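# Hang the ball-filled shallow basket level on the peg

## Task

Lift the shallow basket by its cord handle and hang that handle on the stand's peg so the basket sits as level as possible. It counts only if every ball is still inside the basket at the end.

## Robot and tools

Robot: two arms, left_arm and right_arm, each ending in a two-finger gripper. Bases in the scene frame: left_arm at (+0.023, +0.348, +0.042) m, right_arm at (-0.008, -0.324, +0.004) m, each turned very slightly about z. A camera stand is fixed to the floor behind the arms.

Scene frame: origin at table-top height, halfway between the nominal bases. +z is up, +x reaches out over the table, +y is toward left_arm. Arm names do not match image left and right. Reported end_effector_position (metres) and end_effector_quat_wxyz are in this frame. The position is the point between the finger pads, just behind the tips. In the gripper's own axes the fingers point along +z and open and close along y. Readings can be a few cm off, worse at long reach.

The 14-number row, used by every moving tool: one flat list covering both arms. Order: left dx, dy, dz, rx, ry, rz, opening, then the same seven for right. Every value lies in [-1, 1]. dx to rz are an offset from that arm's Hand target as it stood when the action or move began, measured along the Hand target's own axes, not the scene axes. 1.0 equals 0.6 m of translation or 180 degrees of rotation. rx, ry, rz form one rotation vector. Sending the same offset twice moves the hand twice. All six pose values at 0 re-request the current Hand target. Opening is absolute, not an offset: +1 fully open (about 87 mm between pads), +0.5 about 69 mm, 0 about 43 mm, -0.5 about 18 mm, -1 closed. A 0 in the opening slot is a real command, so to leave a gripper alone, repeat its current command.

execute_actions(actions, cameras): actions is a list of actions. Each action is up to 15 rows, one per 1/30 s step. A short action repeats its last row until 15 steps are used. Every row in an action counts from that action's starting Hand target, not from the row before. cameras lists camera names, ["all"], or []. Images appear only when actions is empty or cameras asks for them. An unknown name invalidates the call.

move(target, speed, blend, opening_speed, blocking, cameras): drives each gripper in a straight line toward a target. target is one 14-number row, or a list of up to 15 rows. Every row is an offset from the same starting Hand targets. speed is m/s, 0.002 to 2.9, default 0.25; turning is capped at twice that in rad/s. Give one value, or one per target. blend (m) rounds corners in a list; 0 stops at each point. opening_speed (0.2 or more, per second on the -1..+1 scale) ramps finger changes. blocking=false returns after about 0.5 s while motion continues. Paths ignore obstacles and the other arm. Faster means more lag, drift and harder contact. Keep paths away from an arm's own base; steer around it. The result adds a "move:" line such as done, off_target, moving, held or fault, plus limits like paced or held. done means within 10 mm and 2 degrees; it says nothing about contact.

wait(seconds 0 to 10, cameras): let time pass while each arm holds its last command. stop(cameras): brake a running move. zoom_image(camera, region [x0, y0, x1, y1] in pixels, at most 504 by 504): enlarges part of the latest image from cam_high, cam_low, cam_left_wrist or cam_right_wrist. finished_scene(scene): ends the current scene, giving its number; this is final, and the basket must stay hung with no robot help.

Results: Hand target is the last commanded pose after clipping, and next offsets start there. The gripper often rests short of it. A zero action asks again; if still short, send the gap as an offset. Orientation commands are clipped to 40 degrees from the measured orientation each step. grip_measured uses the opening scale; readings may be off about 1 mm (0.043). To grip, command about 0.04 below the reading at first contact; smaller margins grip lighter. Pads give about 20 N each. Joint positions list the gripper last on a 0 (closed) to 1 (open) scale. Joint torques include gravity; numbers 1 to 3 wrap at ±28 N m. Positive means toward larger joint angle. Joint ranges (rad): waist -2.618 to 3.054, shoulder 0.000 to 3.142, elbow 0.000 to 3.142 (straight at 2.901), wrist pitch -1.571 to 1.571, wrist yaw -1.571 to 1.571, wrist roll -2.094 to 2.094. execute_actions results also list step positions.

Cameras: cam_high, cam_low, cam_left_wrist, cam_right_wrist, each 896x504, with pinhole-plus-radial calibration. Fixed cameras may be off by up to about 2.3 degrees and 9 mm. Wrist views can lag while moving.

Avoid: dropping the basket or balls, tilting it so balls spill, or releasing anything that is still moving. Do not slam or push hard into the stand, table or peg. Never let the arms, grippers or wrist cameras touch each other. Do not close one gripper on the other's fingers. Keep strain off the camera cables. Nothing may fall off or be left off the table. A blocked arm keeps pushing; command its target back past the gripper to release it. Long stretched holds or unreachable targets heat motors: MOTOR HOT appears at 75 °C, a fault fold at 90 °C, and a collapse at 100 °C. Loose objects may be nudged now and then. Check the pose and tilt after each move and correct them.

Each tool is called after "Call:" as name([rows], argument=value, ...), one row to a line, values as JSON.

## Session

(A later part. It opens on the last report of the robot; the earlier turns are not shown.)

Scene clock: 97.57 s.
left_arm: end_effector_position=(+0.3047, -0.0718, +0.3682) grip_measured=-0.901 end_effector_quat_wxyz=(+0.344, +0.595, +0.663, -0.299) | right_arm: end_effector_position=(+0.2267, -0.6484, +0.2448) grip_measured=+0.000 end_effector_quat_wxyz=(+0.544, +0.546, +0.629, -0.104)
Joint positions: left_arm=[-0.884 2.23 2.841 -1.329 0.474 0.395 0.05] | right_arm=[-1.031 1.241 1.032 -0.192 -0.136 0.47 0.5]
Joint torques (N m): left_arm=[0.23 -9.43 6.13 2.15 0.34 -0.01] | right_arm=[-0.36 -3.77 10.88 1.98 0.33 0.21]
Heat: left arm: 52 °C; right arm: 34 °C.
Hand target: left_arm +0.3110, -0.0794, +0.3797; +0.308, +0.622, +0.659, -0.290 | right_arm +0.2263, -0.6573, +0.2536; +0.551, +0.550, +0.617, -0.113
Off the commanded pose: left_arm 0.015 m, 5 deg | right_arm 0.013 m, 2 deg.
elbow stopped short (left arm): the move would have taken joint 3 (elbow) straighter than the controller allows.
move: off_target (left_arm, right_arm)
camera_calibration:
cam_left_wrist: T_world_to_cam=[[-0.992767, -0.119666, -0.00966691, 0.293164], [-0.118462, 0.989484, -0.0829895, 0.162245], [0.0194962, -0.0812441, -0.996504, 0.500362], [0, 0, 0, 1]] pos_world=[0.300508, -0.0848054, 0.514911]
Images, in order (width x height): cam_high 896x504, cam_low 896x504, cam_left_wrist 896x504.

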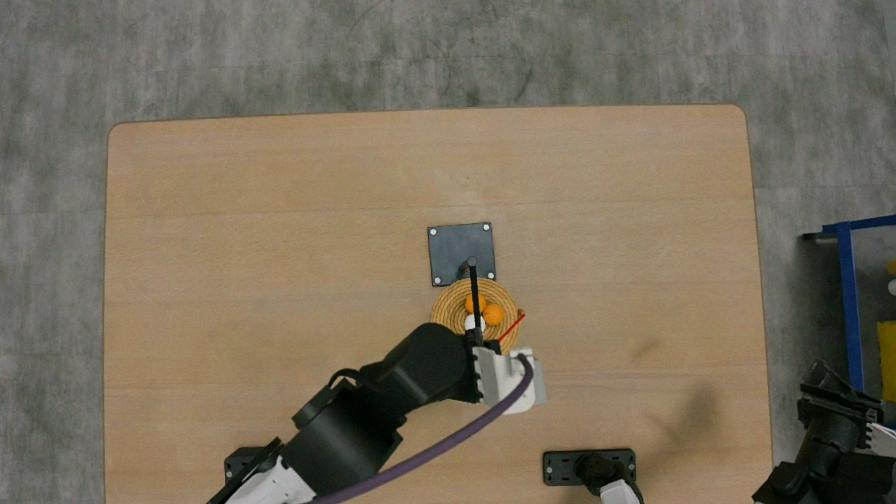

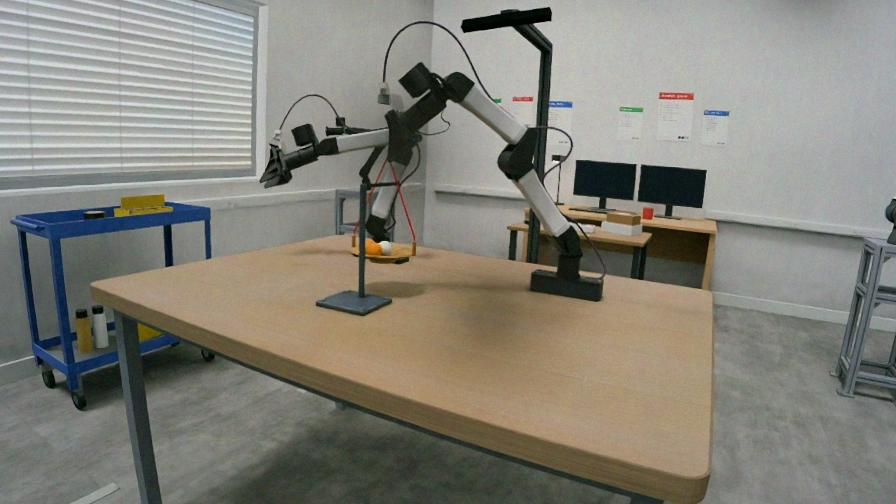

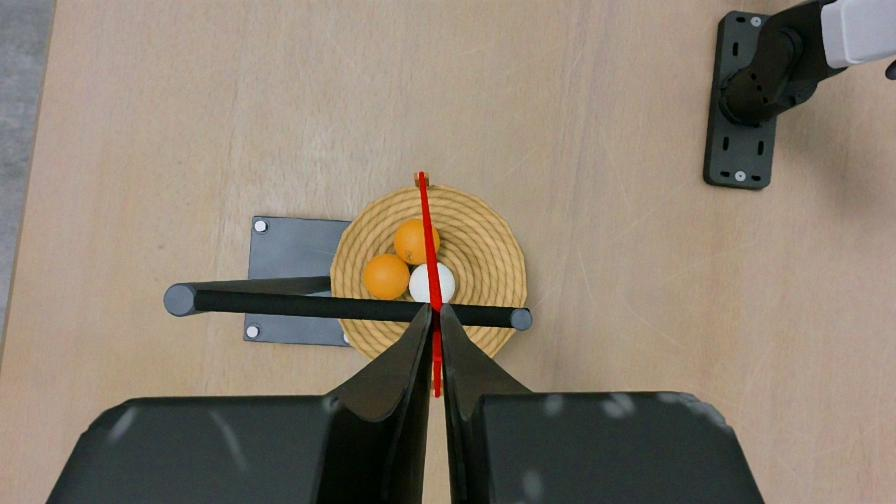

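Call:
move(target=[0.057,0,0.041,0,0,0,-1,0,0,0,0,0,0,0], speed=0.05, cameras=["cam_high","cam_low","cam_left_wrist"])

Call:
zoom_image(camera="cam_left_wrist", region=[340, 230, 540, 380])

Call:
zoom_image(camera="cam_low", region=[310, 140, 450, 280])

Scene clock: 99.90 s.
left_arm: end_effector_position=(+0.3075, -0.0730, +0.3308) grip_measured=-0.901 end_effector_quat_wxyz=(+0.300, +0.617, +0.670, -0.285) | right_arm: end_effector_position=(+0.2267, -0.6484, +0.2448) grip_measured=+0.000 end_effector_quat_wxyz=(+0.544, +0.546, +0.629, -0.104)
Joint positions: left_arm=[-0.884 2.292 2.841 -1.384 0.478 0.453 0.05] | right_arm=[-1.031 1.241 1.032 -0.192 -0.136 0.47 0.5]
Joint torques (N m): left_arm=[0.32 -10.02 6.17 1.75 0.37 0.03] | right_arm=[-0.39 -3.77 10.88 1.97 0.33 0.22]
Heat: left arm: 51 °C; right arm: 34 °C.
Hand target: left_arm +0.3109, -0.0763, +0.3378; +0.308, +0.622, +0.659, -0.290 | right_arm +0.2263, -0.6573, +0.2536; +0.551, +0.550, +0.617, -0.113
Off the commanded pose: left_arm 0.008 m, 2 deg | right_arm 0.013 m, 2 deg.
elbow stopped short (left arm): the move would have taken joint 3 (elbow) straighter than the controller allows.
move: off_target (right_arm)
camera_calibration:
cam_left_wrist: T_world_to_cam=[[-0.996564, -0.0814552, 0.0149797, 0.291291], [-0.0813194, 0.996643, 0.00946611, 0.119169], [-0.0157005, 0.00821544, -0.999843, 0.48137], [0, 0, 0, 1]] pos_world=[0.307539, -0.0989964, 0.475802]
Images, in order (width x height): cam_high 896x504, cam_low 896x504, cam_left_wrist 896x504.

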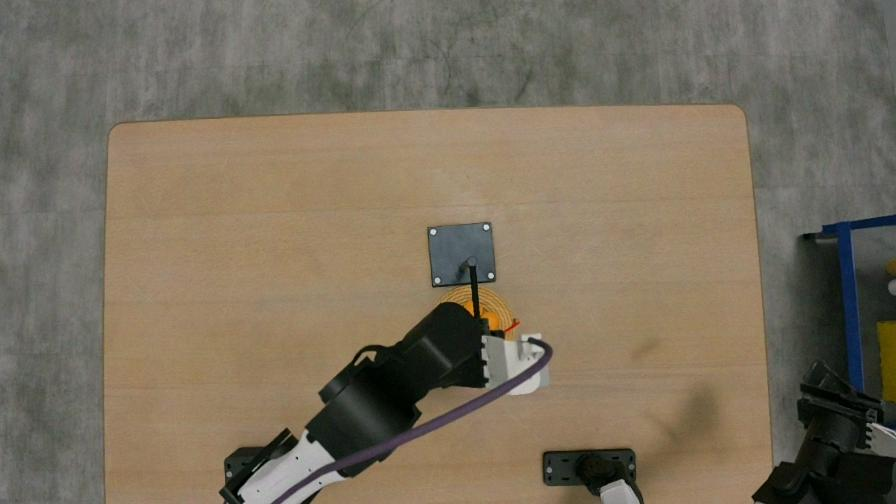

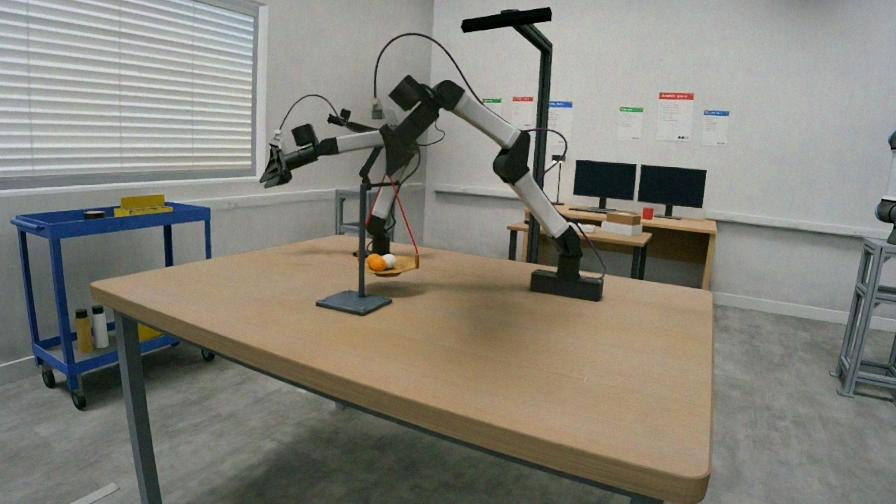

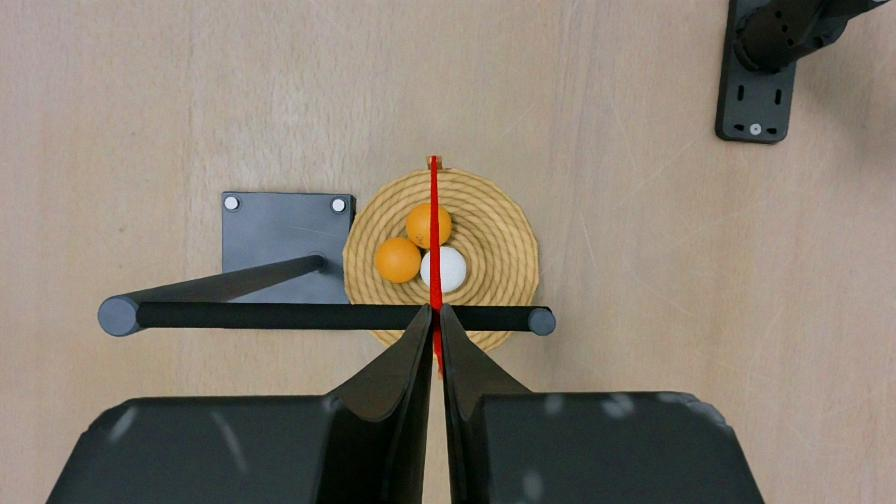

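Scaled by 2.520 from the camera's 896x504 image, which has a finer 1280x720 frame.

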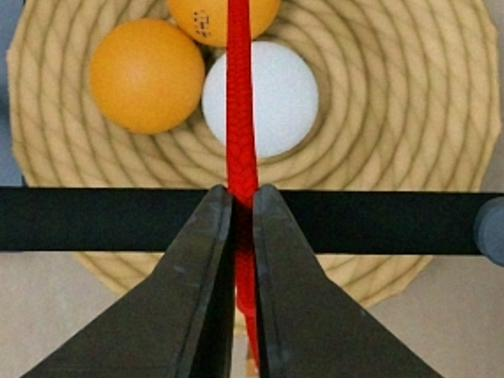

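Scaled by 3.600 from the camera's 896x504 image, which has a finer 1280x720 frame.

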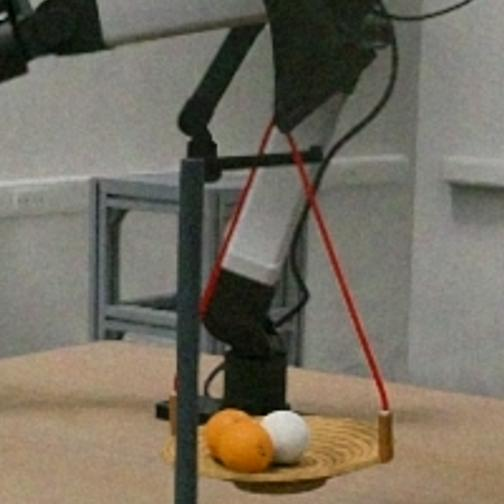

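Call:
move(target=[0.041,0.001,0.021,0,0,0,-1,0,0,0,0,0,0,0], speed=0.03, cameras=["cam_low","cam_left_wrist"])

Call:
zoom_image(camera="cam_left_wrist", region=[340, 230, 540, 380])

Call:
zoom_image(camera="cam_low", region=[310, 140, 450, 280])

Scene clock: 101.70 s.
left_arm: end_effector_position=(+0.3072, -0.0731, +0.3155) grip_measured=-0.901 end_effector_quat_wxyz=(+0.308, +0.622, +0.656, -0.298) | right_arm: end_effector_position=(+0.2267, -0.6484, +0.2448) grip_measured=+0.000 end_effector_quat_wxyz=(+0.544, +0.546, +0.629, -0.104)
Joint positions: left_arm=[-0.874 2.092 2.387 -1.11 0.514 0.47 0.05] | right_arm=[-1.031 1.241 1.032 -0.192 -0.136 0.47 0.5]
Joint torques (N m): left_arm=[0.25 -10.36 3.4 1.69 0.09 -0.02] | right_arm=[-0.38 -3.77 10.88 1.97 0.33 0.22]
Heat: left arm: 51 °C; right arm: 34 °C.
Hand target: left_arm +0.3112, -0.0701, +0.3108; +0.308, +0.622, +0.659, -0.290 | right_arm +0.2263, -0.6573, +0.2536; +0.551, +0.550, +0.617, -0.113
Off the commanded pose: left_arm 0.007 m, 1 deg | right_arm 0.013 m, 2 deg.
move: off_target (right_arm)
camera_calibration:
cam_left_wrist: T_world_to_cam=[[-0.998412, -0.0552933, 0.0107466, 0.294952], [-0.0555259, 0.998199, -0.0227088, 0.121811], [-0.00947159, -0.0232695, -0.999684, 0.461759], [0, 0, 0, 1]] pos_world=[0.305621, -0.0945376, 0.46121]
Images, in order (width x height): cam_low 896x504, cam_left_wrist 896x504.

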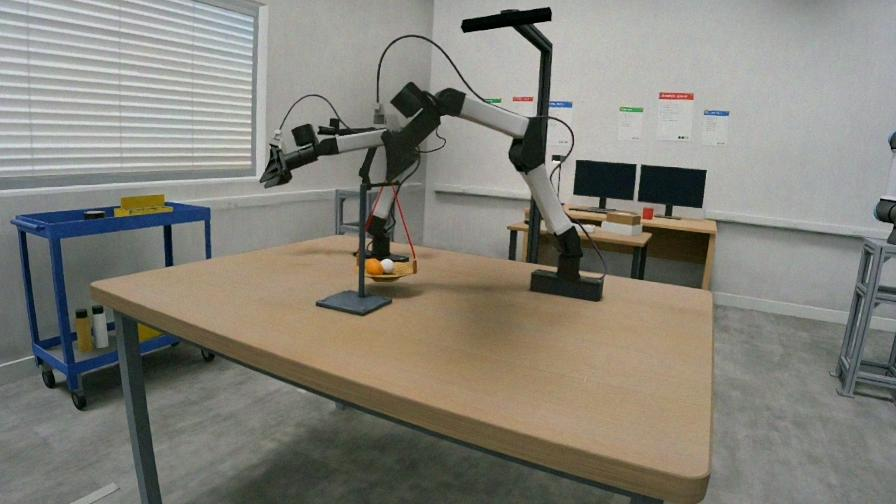

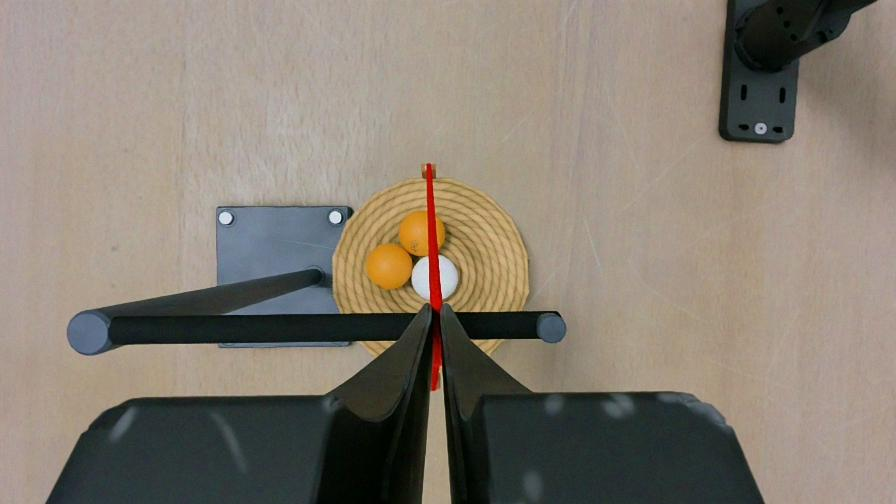

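Scaled by 2.520 from the camera's 896x504 image, which has a finer 1280x720 frame.

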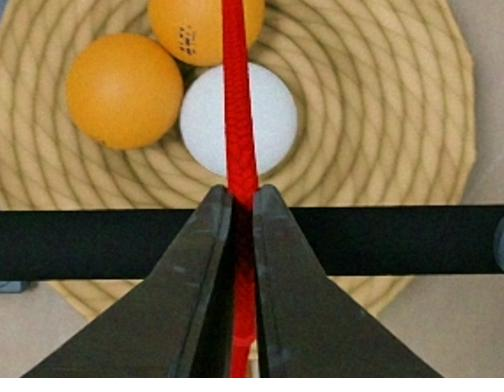

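Scaled by 3.600 from the camera's 896x504 image, which has a finer 1280x720 frame.

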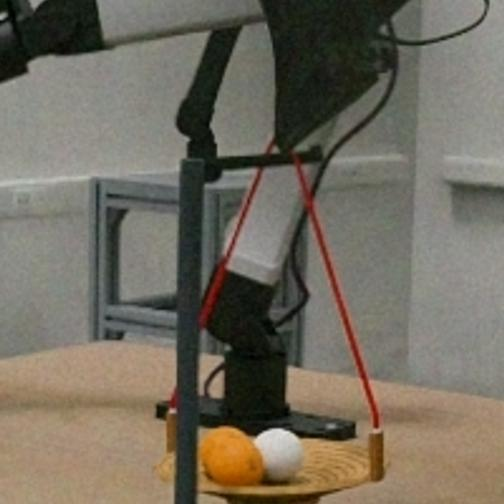

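Call:
move(target=[0.0034,0.001,-0.0145,0,0,0,-1,0,0,0,0,0,0,0], speed=0.03, cameras=["cam_low","cam_left_wrist"])

Call:
zoom_image(camera="cam_left_wrist", region=[340, 230, 540, 380])

Scene clock: 102.70 s.
left_arm: end_effector_position=(+0.3091, -0.0712, +0.3157) grip_measured=-0.901 end_effector_quat_wxyz=(+0.309, +0.621, +0.654, -0.301) | right_arm: end_effector_position=(+0.2267, -0.6484, +0.2448) grip_measured=+0.000 end_effector_quat_wxyz=(+0.544, +0.546, +0.629, -0.104)
Joint positions: left_arm=[-0.865 2.086 2.374 -1.101 0.527 0.475 0.05] | right_arm=[-1.031 1.241 1.032 -0.192 -0.136 0.47 0.5]
Joint torques (N m): left_arm=[0.72 -11.45 3.54 1.48 0.07 0.03] | right_arm=[-0.38 -3.74 10.89 1.98 0.33 0.21]
Heat: left arm: 51 °C; right arm: 34 °C.
Hand target: left_arm +0.3112, -0.0621, +0.3148; +0.308, +0.622, +0.659, -0.290 | right_arm +0.2263, -0.6573, +0.2536; +0.551, +0.550, +0.617, -0.113
Off the commanded pose: left_arm 0.009 m, 1 deg | right_arm 0.013 m, 2 deg.
move: off_target (right_arm)
camera_calibration:
cam_left_wrist: T_world_to_cam=[[-0.998513, -0.0528559, 0.0133732, 0.296354], [-0.0532341, 0.99814, -0.0297091, 0.121457], [-0.011778, -0.0303769, -0.999469, 0.462214], [0, 0, 0, 1]] pos_world=[0.307823, -0.0915266, 0.461614]
Images, in order (width x height): cam_low 896x504, cam_left_wrist 896x504.

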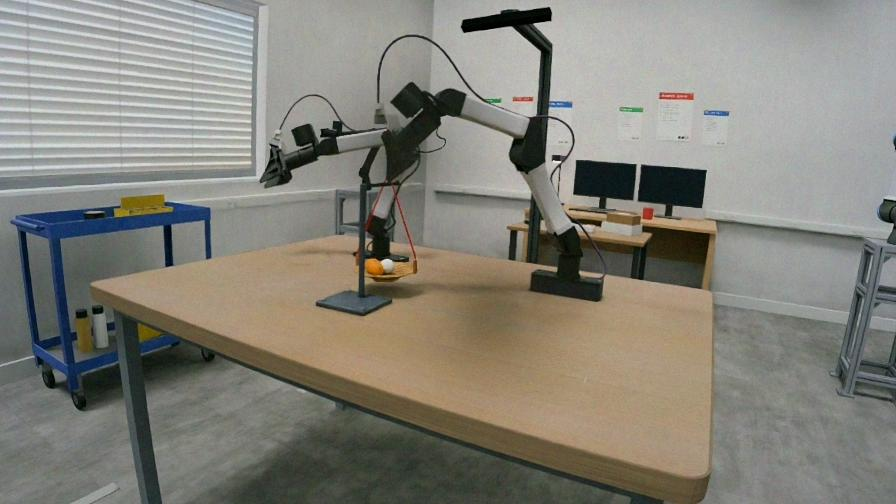

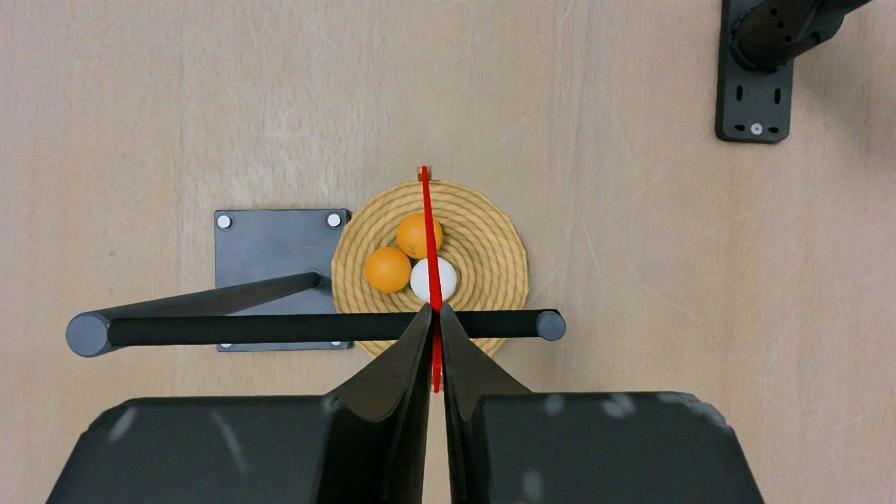

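Scaled by 2.520 from the camera's 896x504 image, which has a finer 1280x720 frame.

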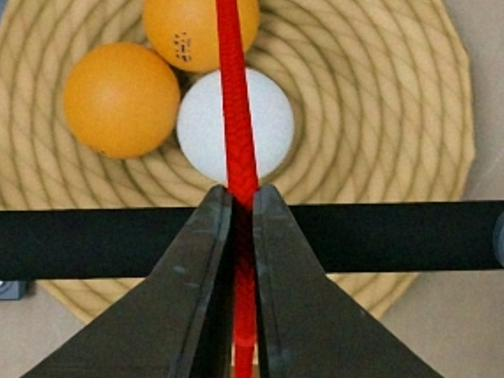

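Call:
move(target=[0.0079,0.001,-0.0117,0,0,0,-1,0,0,0,0,0,0,0], speed=0.03, cameras=["cam_low","cam_left_wrist"])

Call:
zoom_image(camera="cam_left_wrist", region=[340, 230, 540, 380])

Scene clock: 103.63 s.
left_arm: end_effector_position=(+0.3090, -0.0703, +0.3160) grip_measured=-0.901 end_effector_quat_wxyz=(+0.313, +0.624, +0.647, -0.307) | right_arm: end_effector_position=(+0.2267, -0.6484, +0.2448) grip_measured=+0.000 end_effector_quat_wxyz=(+0.544, +0.546, +0.629, -0.104)
Joint positions: left_arm=[-0.858 2.064 2.33 -1.07 0.547 0.486 0.05] | right_arm=[-1.031 1.241 1.032 -0.192 -0.136 0.47 0.5]
Joint torques (N m): left_arm=[1.24 -12.11 3.74 1.28 -0.05 0.05] | right_arm=[-0.36 -3.77 10.86 1.97 0.34 0.22]
Heat: left arm: 51 °C; right arm: 34 °C.
Hand target: left_arm +0.3113, -0.0537, +0.3157; +0.308, +0.622, +0.659, -0.290 | right_arm +0.2263, -0.6573, +0.2536; +0.551, +0.550, +0.617, -0.113
Off the commanded pose: left_arm 0.017 m, 2 deg | right_arm 0.013 m, 2 deg.
move: off_target (left_arm, right_arm)
camera_calibration:
cam_left_wrist: T_world_to_cam=[[-0.999225, -0.0382359, 0.00940188, 0.298757], [-0.0386308, 0.998185, -0.0461939, 0.121235], [-0.00761856, -0.0465212, -0.998888, 0.459935], [0, 0, 0, 1]] pos_world=[0.306713, -0.0881954, 0.462216]
Images, in order (width x height): cam_low 896x504, cam_left_wrist 896x504.

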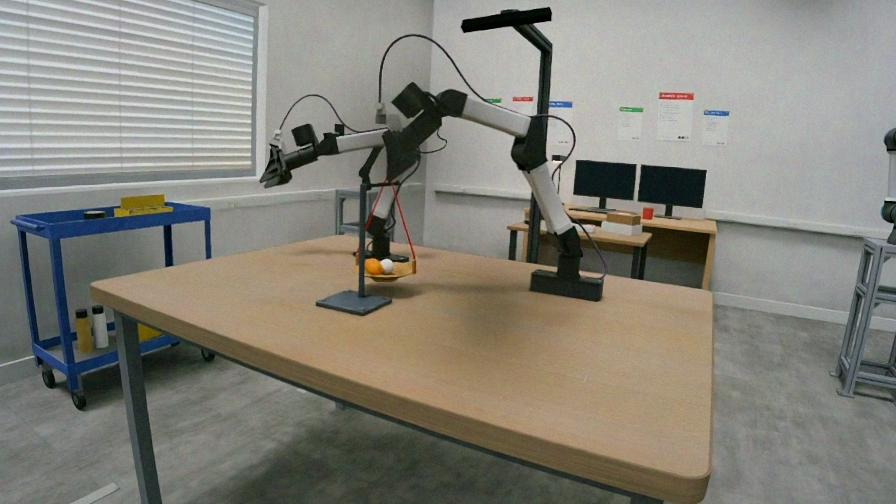

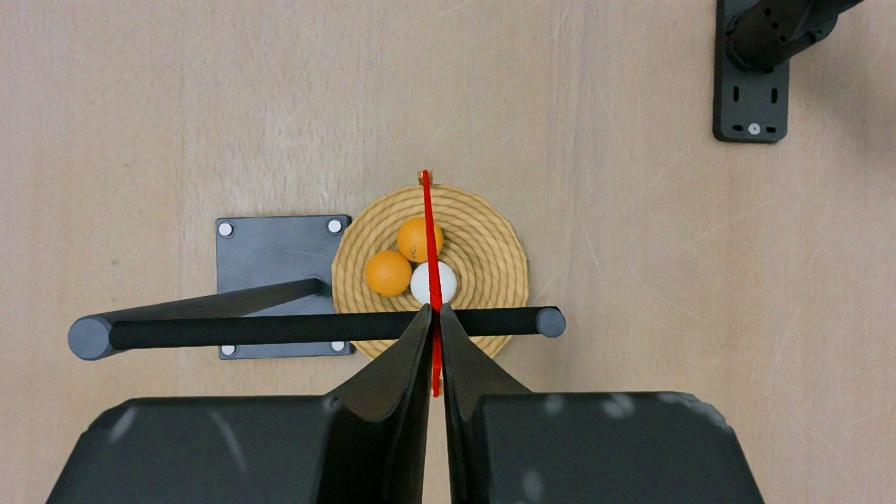

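Scaled by 2.520 from the camera's 896x504 image, which has a finer 1280x720 frame.

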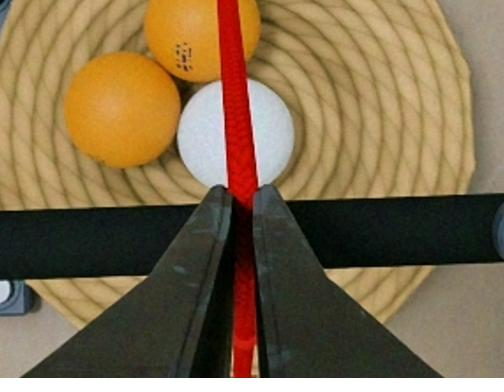

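Call:
move(target=[-0.025,-0.001,-0.009,0,0,0,-1,0,0,0,0,0,0,0], speed=0.03, cameras=["cam_low","cam_left_wrist"])

Call:
zoom_image(camera="cam_left_wrist", region=[340, 230, 540, 380])

Call:
zoom_image(camera="cam_low", region=[310, 140, 450, 280])

Scene clock: 105.13 s.
left_arm: end_effector_position=(+0.3058, -0.0565, +0.3241) grip_measured=-0.901 end_effector_quat_wxyz=(+0.294, +0.621, +0.666, -0.290) | right_arm: end_effector_position=(+0.2267, -0.6484, +0.2448) grip_measured=+0.000 end_effector_quat_wxyz=(+0.544, +0.546, +0.629, -0.104)
Joint positions: left_arm=[-0.855 2.112 2.487 -1.232 0.513 0.487 0.05] | right_arm=[-1.031 1.241 1.032 -0.192 -0.136 0.47 0.5]
Joint torques (N m): left_arm=[0.27 -9.16 6.93 1.69 0.25 -0.06] | right_arm=[-0.39 -3.75 10.88 1.98 0.33 0.21]
Heat: left arm: 50 °C; right arm: 34 °C.
Hand target: left_arm +0.3111, -0.0591, +0.3306; +0.308, +0.622, +0.659, -0.290 | right_arm +0.2263, -0.6573, +0.2536; +0.551, +0.550, +0.617, -0.113
Off the commanded pose: left_arm 0.009 m, 2 deg | right_arm 0.013 m, 2 deg.
move: off_target (right_arm)
camera_calibration:
cam_left_wrist: T_world_to_cam=[[-0.99759, -0.0651093, 0.023987, 0.289371], [-0.0648621, 0.997834, 0.0109449, 0.0972705], [-0.0246477, 0.00936265, -0.999652, 0.47718], [0, 0, 0, 1]] pos_world=[0.306744, -0.0826867, 0.469008]
Images, in order (width x height): cam_low 896x504, cam_left_wrist 896x504.

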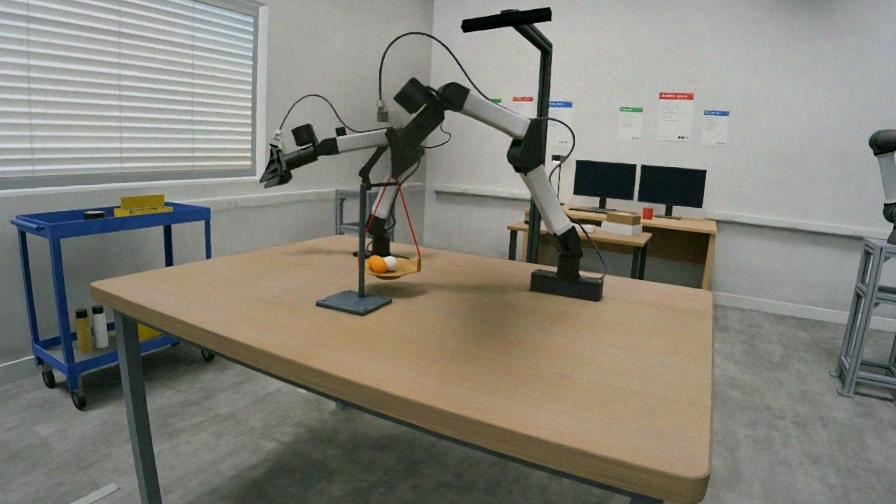

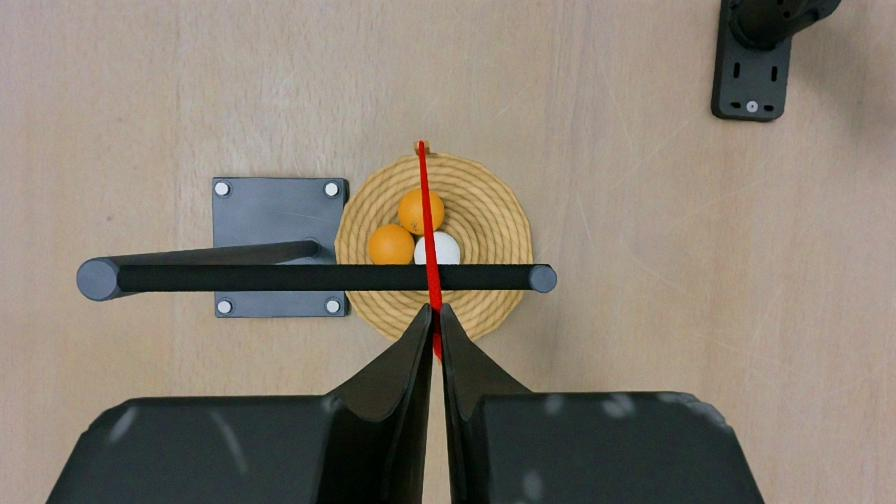

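Scaled by 2.520 from the camera's 896x504 image, which has a finer 1280x720 frame.

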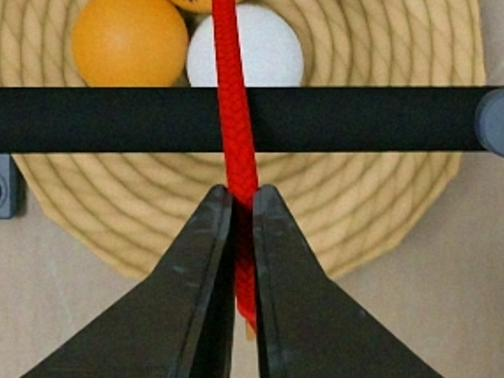

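Scaled by 3.600 from the camera's 896x504 image, which has a finer 1280x720 frame.

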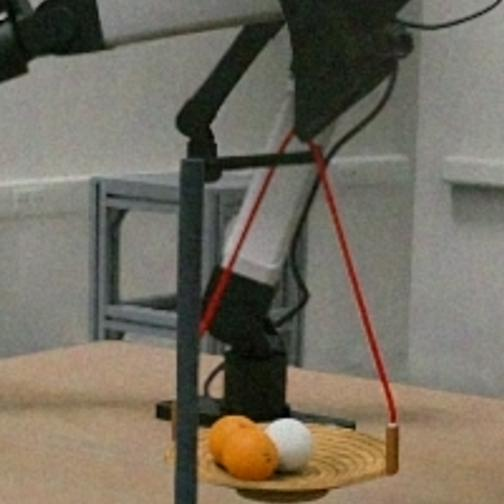

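Call:
move(target=[-0.002,-0.001,0.0127,0,0,0,-1,0,0,0,0,0,0,0], speed=0.03, cameras=["cam_low","cam_left_wrist"])

Call:
zoom_image(camera="cam_left_wrist", region=[340, 230, 540, 380])

Call:
zoom_image(camera="cam_low", region=[310, 140, 450, 280])

Scene clock: 106.07 s.
left_arm: end_effector_position=(+0.3079, -0.0574, +0.3186) grip_measured=-0.901 end_effector_quat_wxyz=(+0.289, +0.621, +0.669, -0.288) | right_arm: end_effector_position=(+0.2267, -0.6484, +0.2448) grip_measured=+0.000 end_effector_quat_wxyz=(+0.544, +0.546, +0.629, -0.104)
Joint positions: left_arm=[-0.855 2.123 2.487 -1.232 0.508 0.487 0.05] | right_arm=[-1.031 1.241 1.032 -0.192 -0.136 0.47 0.5]
Joint torques (N m): left_arm=[-0.77 -9.32 6.83 1.83 0.24 -0.17] | right_arm=[-0.35 -3.74 10.85 1.98 0.33 0.22]
Heat: left arm: 50 °C; right arm: 34 °C.
Hand target: left_arm +0.3109, -0.0658, +0.3266; +0.308, +0.622, +0.659, -0.290 | right_arm +0.2263, -0.6573, +0.2536; +0.551, +0.550, +0.617, -0.113
Off the commanded pose: left_arm 0.012 m, 2 deg | right_arm 0.013 m, 2 deg.
move: off_target (left_arm, right_arm)
camera_calibration:
cam_left_wrist: T_world_to_cam=[[-0.997239, -0.0688691, 0.0277854, 0.289963], [-0.068265, 0.997422, 0.0221332, 0.0957609], [-0.0292381, 0.0201753, -0.999369, 0.473782], [0, 0, 0, 1]] pos_world=[0.309552, -0.0851032, 0.463307]
Images, in order (width x height): cam_low 896x504, cam_left_wrist 896x504.

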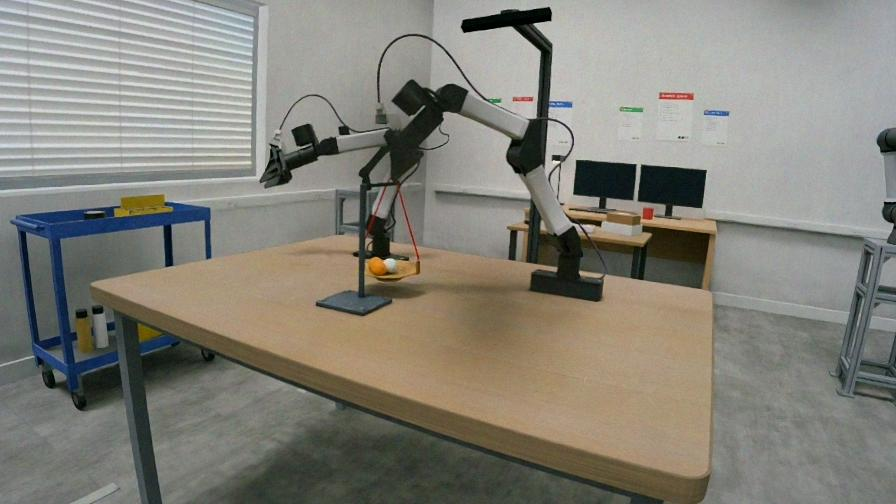

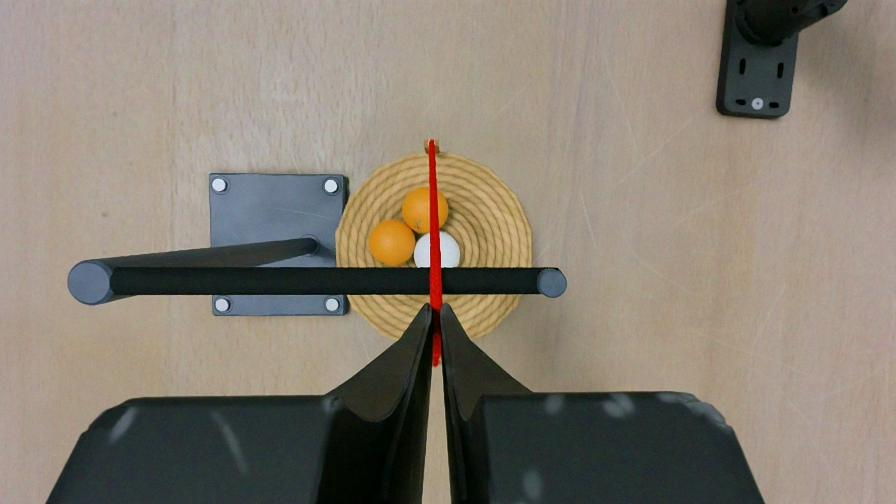

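Scaled by 2.520 from the camera's 896x504 image, which has a finer 1280x720 frame.

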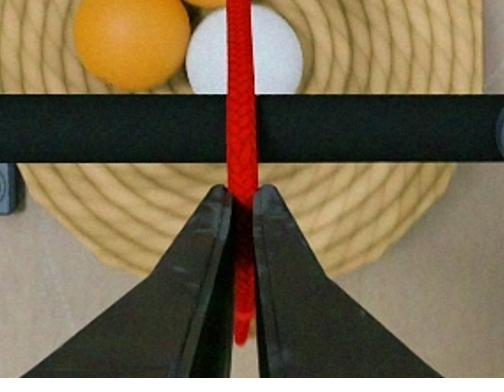

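Scaled by 3.600 from the camera's 896x504 image, which has a finer 1280x720 frame.

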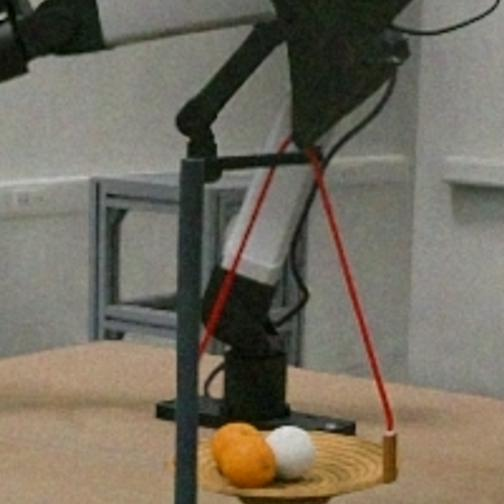

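Call:
move(target=[-0.0065,-0.0005,0.0077,0,0,0,-1,0,0,0,0,0,0,0], speed=0.03, cameras=["cam_left_wrist"])

Call:
zoom_image(camera="cam_left_wrist", region=[340, 230, 540, 380])

Scene clock: 107.07 s.
left_arm: end_effector_position=(+0.3106, -0.0655, +0.3200) grip_measured=-0.901 end_effector_quat_wxyz=(+0.297, +0.623, +0.664, -0.286) | right_arm: end_effector_position=(+0.2267, -0.6484, +0.2448) grip_measured=+0.000 end_effector_quat_wxyz=(+0.544, +0.546, +0.629, -0.104)
Joint positions: left_arm=[-0.865 2.157 2.543 -1.236 0.499 0.486 0.05] | right_arm=[-1.031 1.241 1.032 -0.192 -0.136 0.47 0.5]
Joint torques (N m): left_arm=[-0.83 -9.5 6.87 1.73 0.26 -0.23] | right_arm=[-0.38 -3.75 10.88 1.97 0.33 0.22]
Heat: left arm: 50 °C; right arm: 34 °C.
Hand target: left_arm +0.3109, -0.0719, +0.3266; +0.308, +0.622, +0.659, -0.290 | right_arm +0.2263, -0.6573, +0.2536; +0.551, +0.550, +0.617, -0.113
Off the commanded pose: left_arm 0.009 m, 1 deg | right_arm 0.013 m, 2 deg.
move: off_target (right_arm)
camera_calibration:
cam_left_wrist: T_world_to_cam=[[-0.997832, -0.0647741, 0.0116719, 0.297672], [-0.0646298, 0.997833, 0.0123419, 0.10607], [-0.0124461, 0.0115608, -0.999856, 0.46975], [0, 0, 0, 1]] pos_world=[0.309728, -0.0919893, 0.464899]
Images, in order (width x height): cam_left_wrist 896x504.

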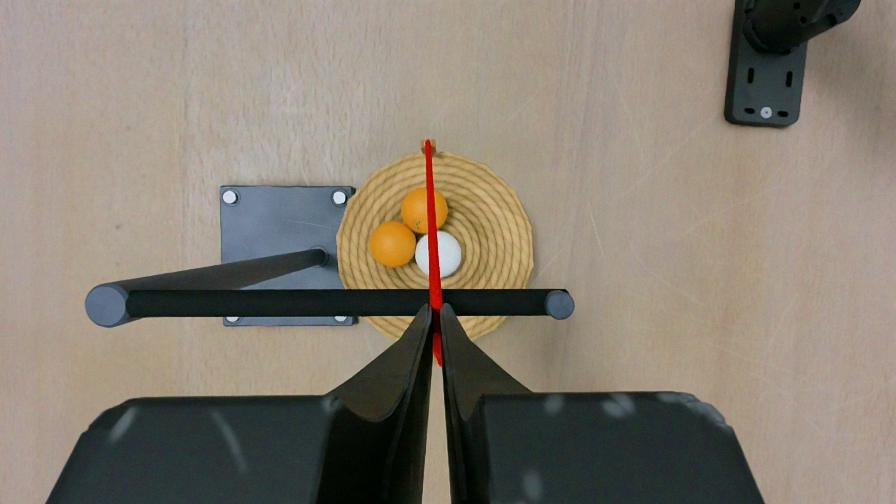

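Scaled by 2.520 from the camera's 896x504 image, which has a finer 1280x720 frame.

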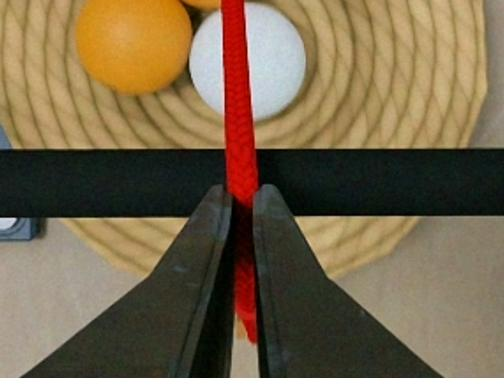

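Call:
move(target=[0.0255,0,0.0214,0,0,0,-1,0,0,0,0,0,0,0], speed=0.03, cameras=["cam_low","cam_left_wrist"])

Call:
zoom_image(camera="cam_left_wrist", region=[340, 230, 540, 380])

Call:
zoom_image(camera="cam_low", region=[310, 140, 450, 280])

Scene clock: 108.33 s.
left_arm: end_effector_position=(+0.3110, -0.0662, +0.3134) grip_measured=-0.901 end_effector_quat_wxyz=(+0.309, +0.622, +0.659, -0.288) | right_arm: end_effector_position=(+0.2267, -0.6484, +0.2448) grip_measured=+0.000 end_effector_quat_wxyz=(+0.544, +0.546, +0.629, -0.104)
Joint positions: left_arm=[-0.864 2.073 2.356 -1.104 0.502 0.484 0.05] | right_arm=[-1.031 1.241 1.032 -0.192 -0.136 0.47 0.5]
Joint torques (N m): left_arm=[-0.95 -9.52 3.45 1.9 0.19 -0.23] | right_arm=[-0.38 -3.77 10.89 1.98 0.34 0.22]
Heat: left arm: 50 °C; right arm: 35 °C.
Hand target: left_arm +0.3110, -0.0718, +0.3067; +0.308, +0.622, +0.659, -0.290 | right_arm +0.2263, -0.6573, +0.2536; +0.551, +0.550, +0.617, -0.113
Off the commanded pose: left_arm 0.009 m, 0 deg | right_arm 0.013 m, 2 deg.
move: off_target (right_arm)
camera_calibration:
cam_left_wrist: T_world_to_cam=[[-0.997888, -0.0649139, -0.00244452, 0.302472], [-0.0648833, 0.997832, -0.0110202, 0.114294], [0.00315459, -0.0108383, -0.999936, 0.456827], [0, 0, 0, 1]] pos_world=[0.307808, -0.0894604, 0.458797]
Images, in order (width x height): cam_low 896x504, cam_left_wrist 896x504.

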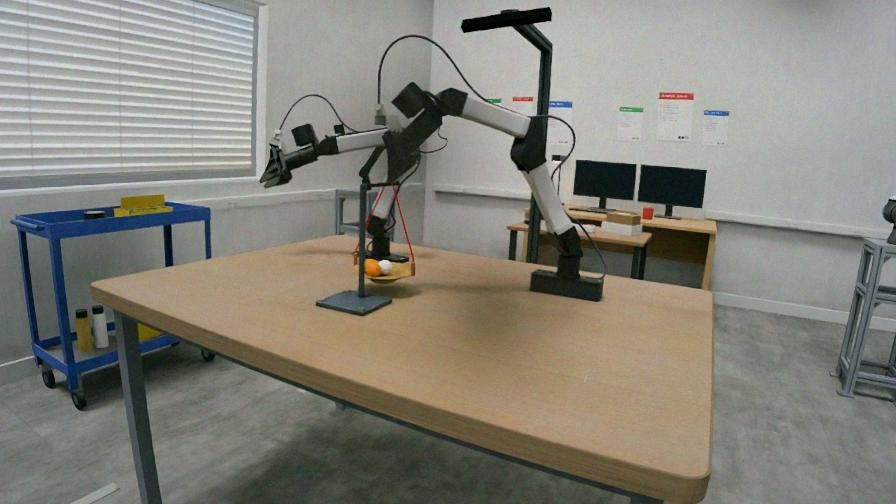

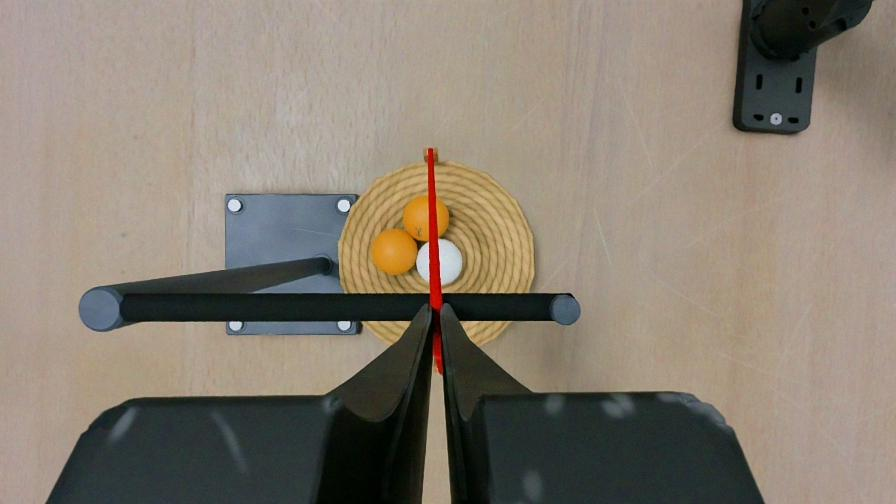

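Scaled by 2.520 from the camera's 896x504 image, which has a finer 1280x720 frame.

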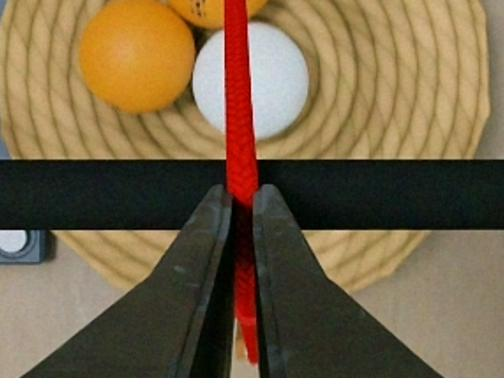

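Scaled by 3.600 from the camera's 896x504 image, which has a finer 1280x720 frame.

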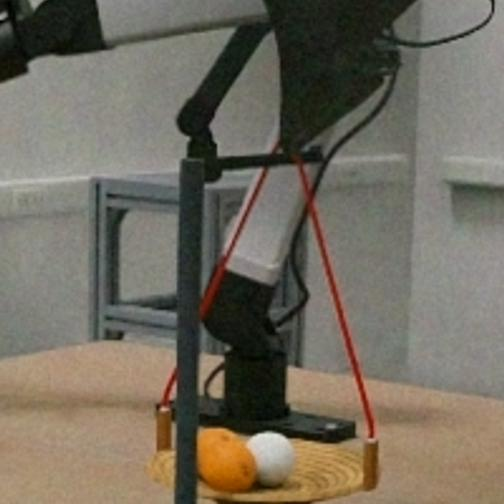

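Call:
move(target=[0.0153,0,0.0129,0,0,0,-1,0,0,0,0,0,0,0], speed=0.03, cameras=["cam_low","cam_left_wrist"])

Call:
zoom_image(camera="cam_left_wrist", region=[340, 230, 540, 380])

Call:
zoom_image(camera="cam_low", region=[340, 160, 440, 230])

Scene clock: 109.40 s.
left_arm: end_effector_position=(+0.3109, -0.0662, +0.3130) grip_measured=-0.901 end_effector_quat_wxyz=(+0.324, +0.621, +0.652, -0.290) | right_arm: end_effector_position=(+0.2267, -0.6484, +0.2448) grip_measured=+0.000 end_effector_quat_wxyz=(+0.544, +0.546, +0.629, -0.104)
Joint positions: left_arm=[-0.864 2.02 2.252 -1.021 0.502 0.484 0.05] | right_arm=[-1.031 1.241 1.032 -0.192 -0.136 0.47 0.5]
Joint torques (N m): left_arm=[-0.84 -7.94 3.03 1.79 0.19 -0.25] | right_arm=[-0.38 -3.75 10.89 1.98 0.34 0.22]
Heat: left arm: 49 °C; right arm: 35 °C.
Hand target: left_arm +0.3111, -0.0719, +0.2947; +0.308, +0.622, +0.659, -0.290 | right_arm +0.2263, -0.6573, +0.2536; +0.551, +0.550, +0.617, -0.113
Off the commanded pose: left_arm 0.019 m, 2 deg | right_arm 0.013 m, 2 deg.
move: off_target (left_arm, right_arm)
camera_calibration:
cam_left_wrist: T_world_to_cam=[[-0.997632, -0.0651429, -0.022051, 0.308381], [-0.0643183, 0.997271, -0.0362394, 0.121915], [0.0243516, -0.0347353, -0.9991, 0.448075], [0, 0, 0, 1]] pos_world=[0.304581, -0.0859294, 0.45889]
Images, in order (width x height): cam_low 896x504, cam_left_wrist 896x504.

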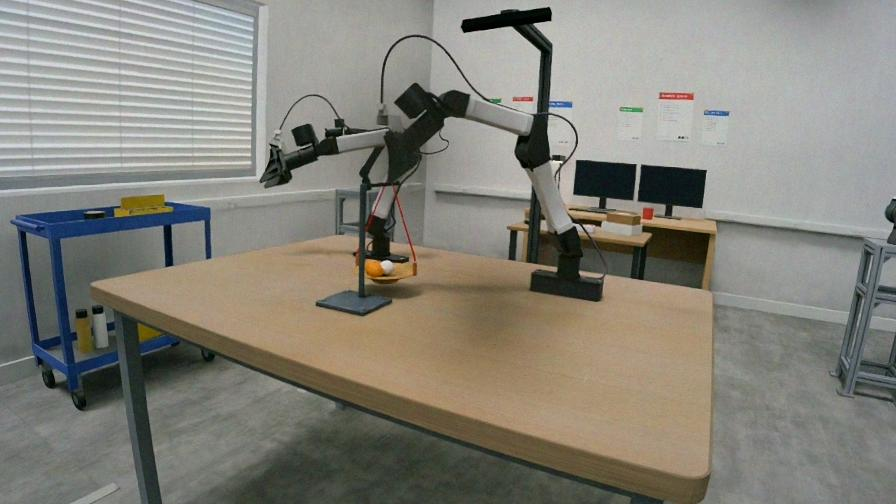

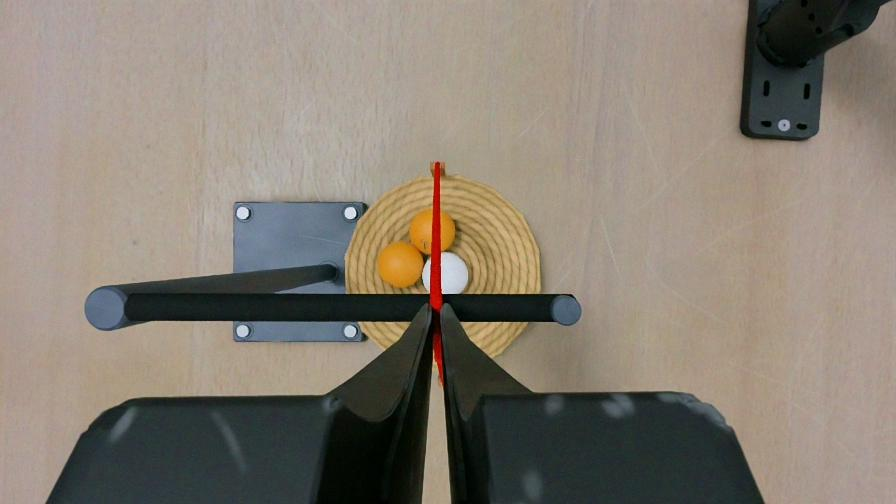

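Scaled by 2.520 from the camera's 896x504 image, which has a finer 1280x720 frame.

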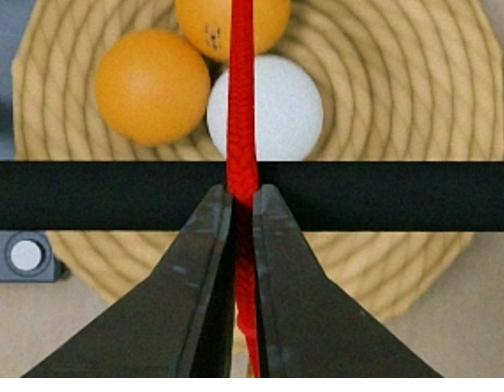

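Scaled by 5.040 from the camera's 896x504 image, which has a finer 1280x720 frame.

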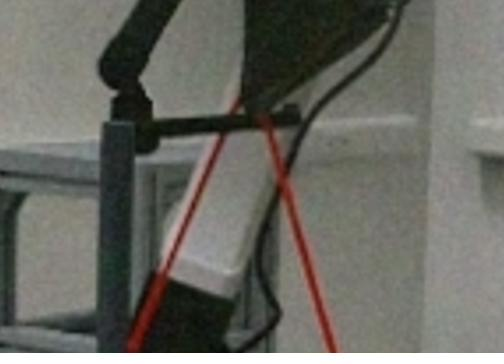

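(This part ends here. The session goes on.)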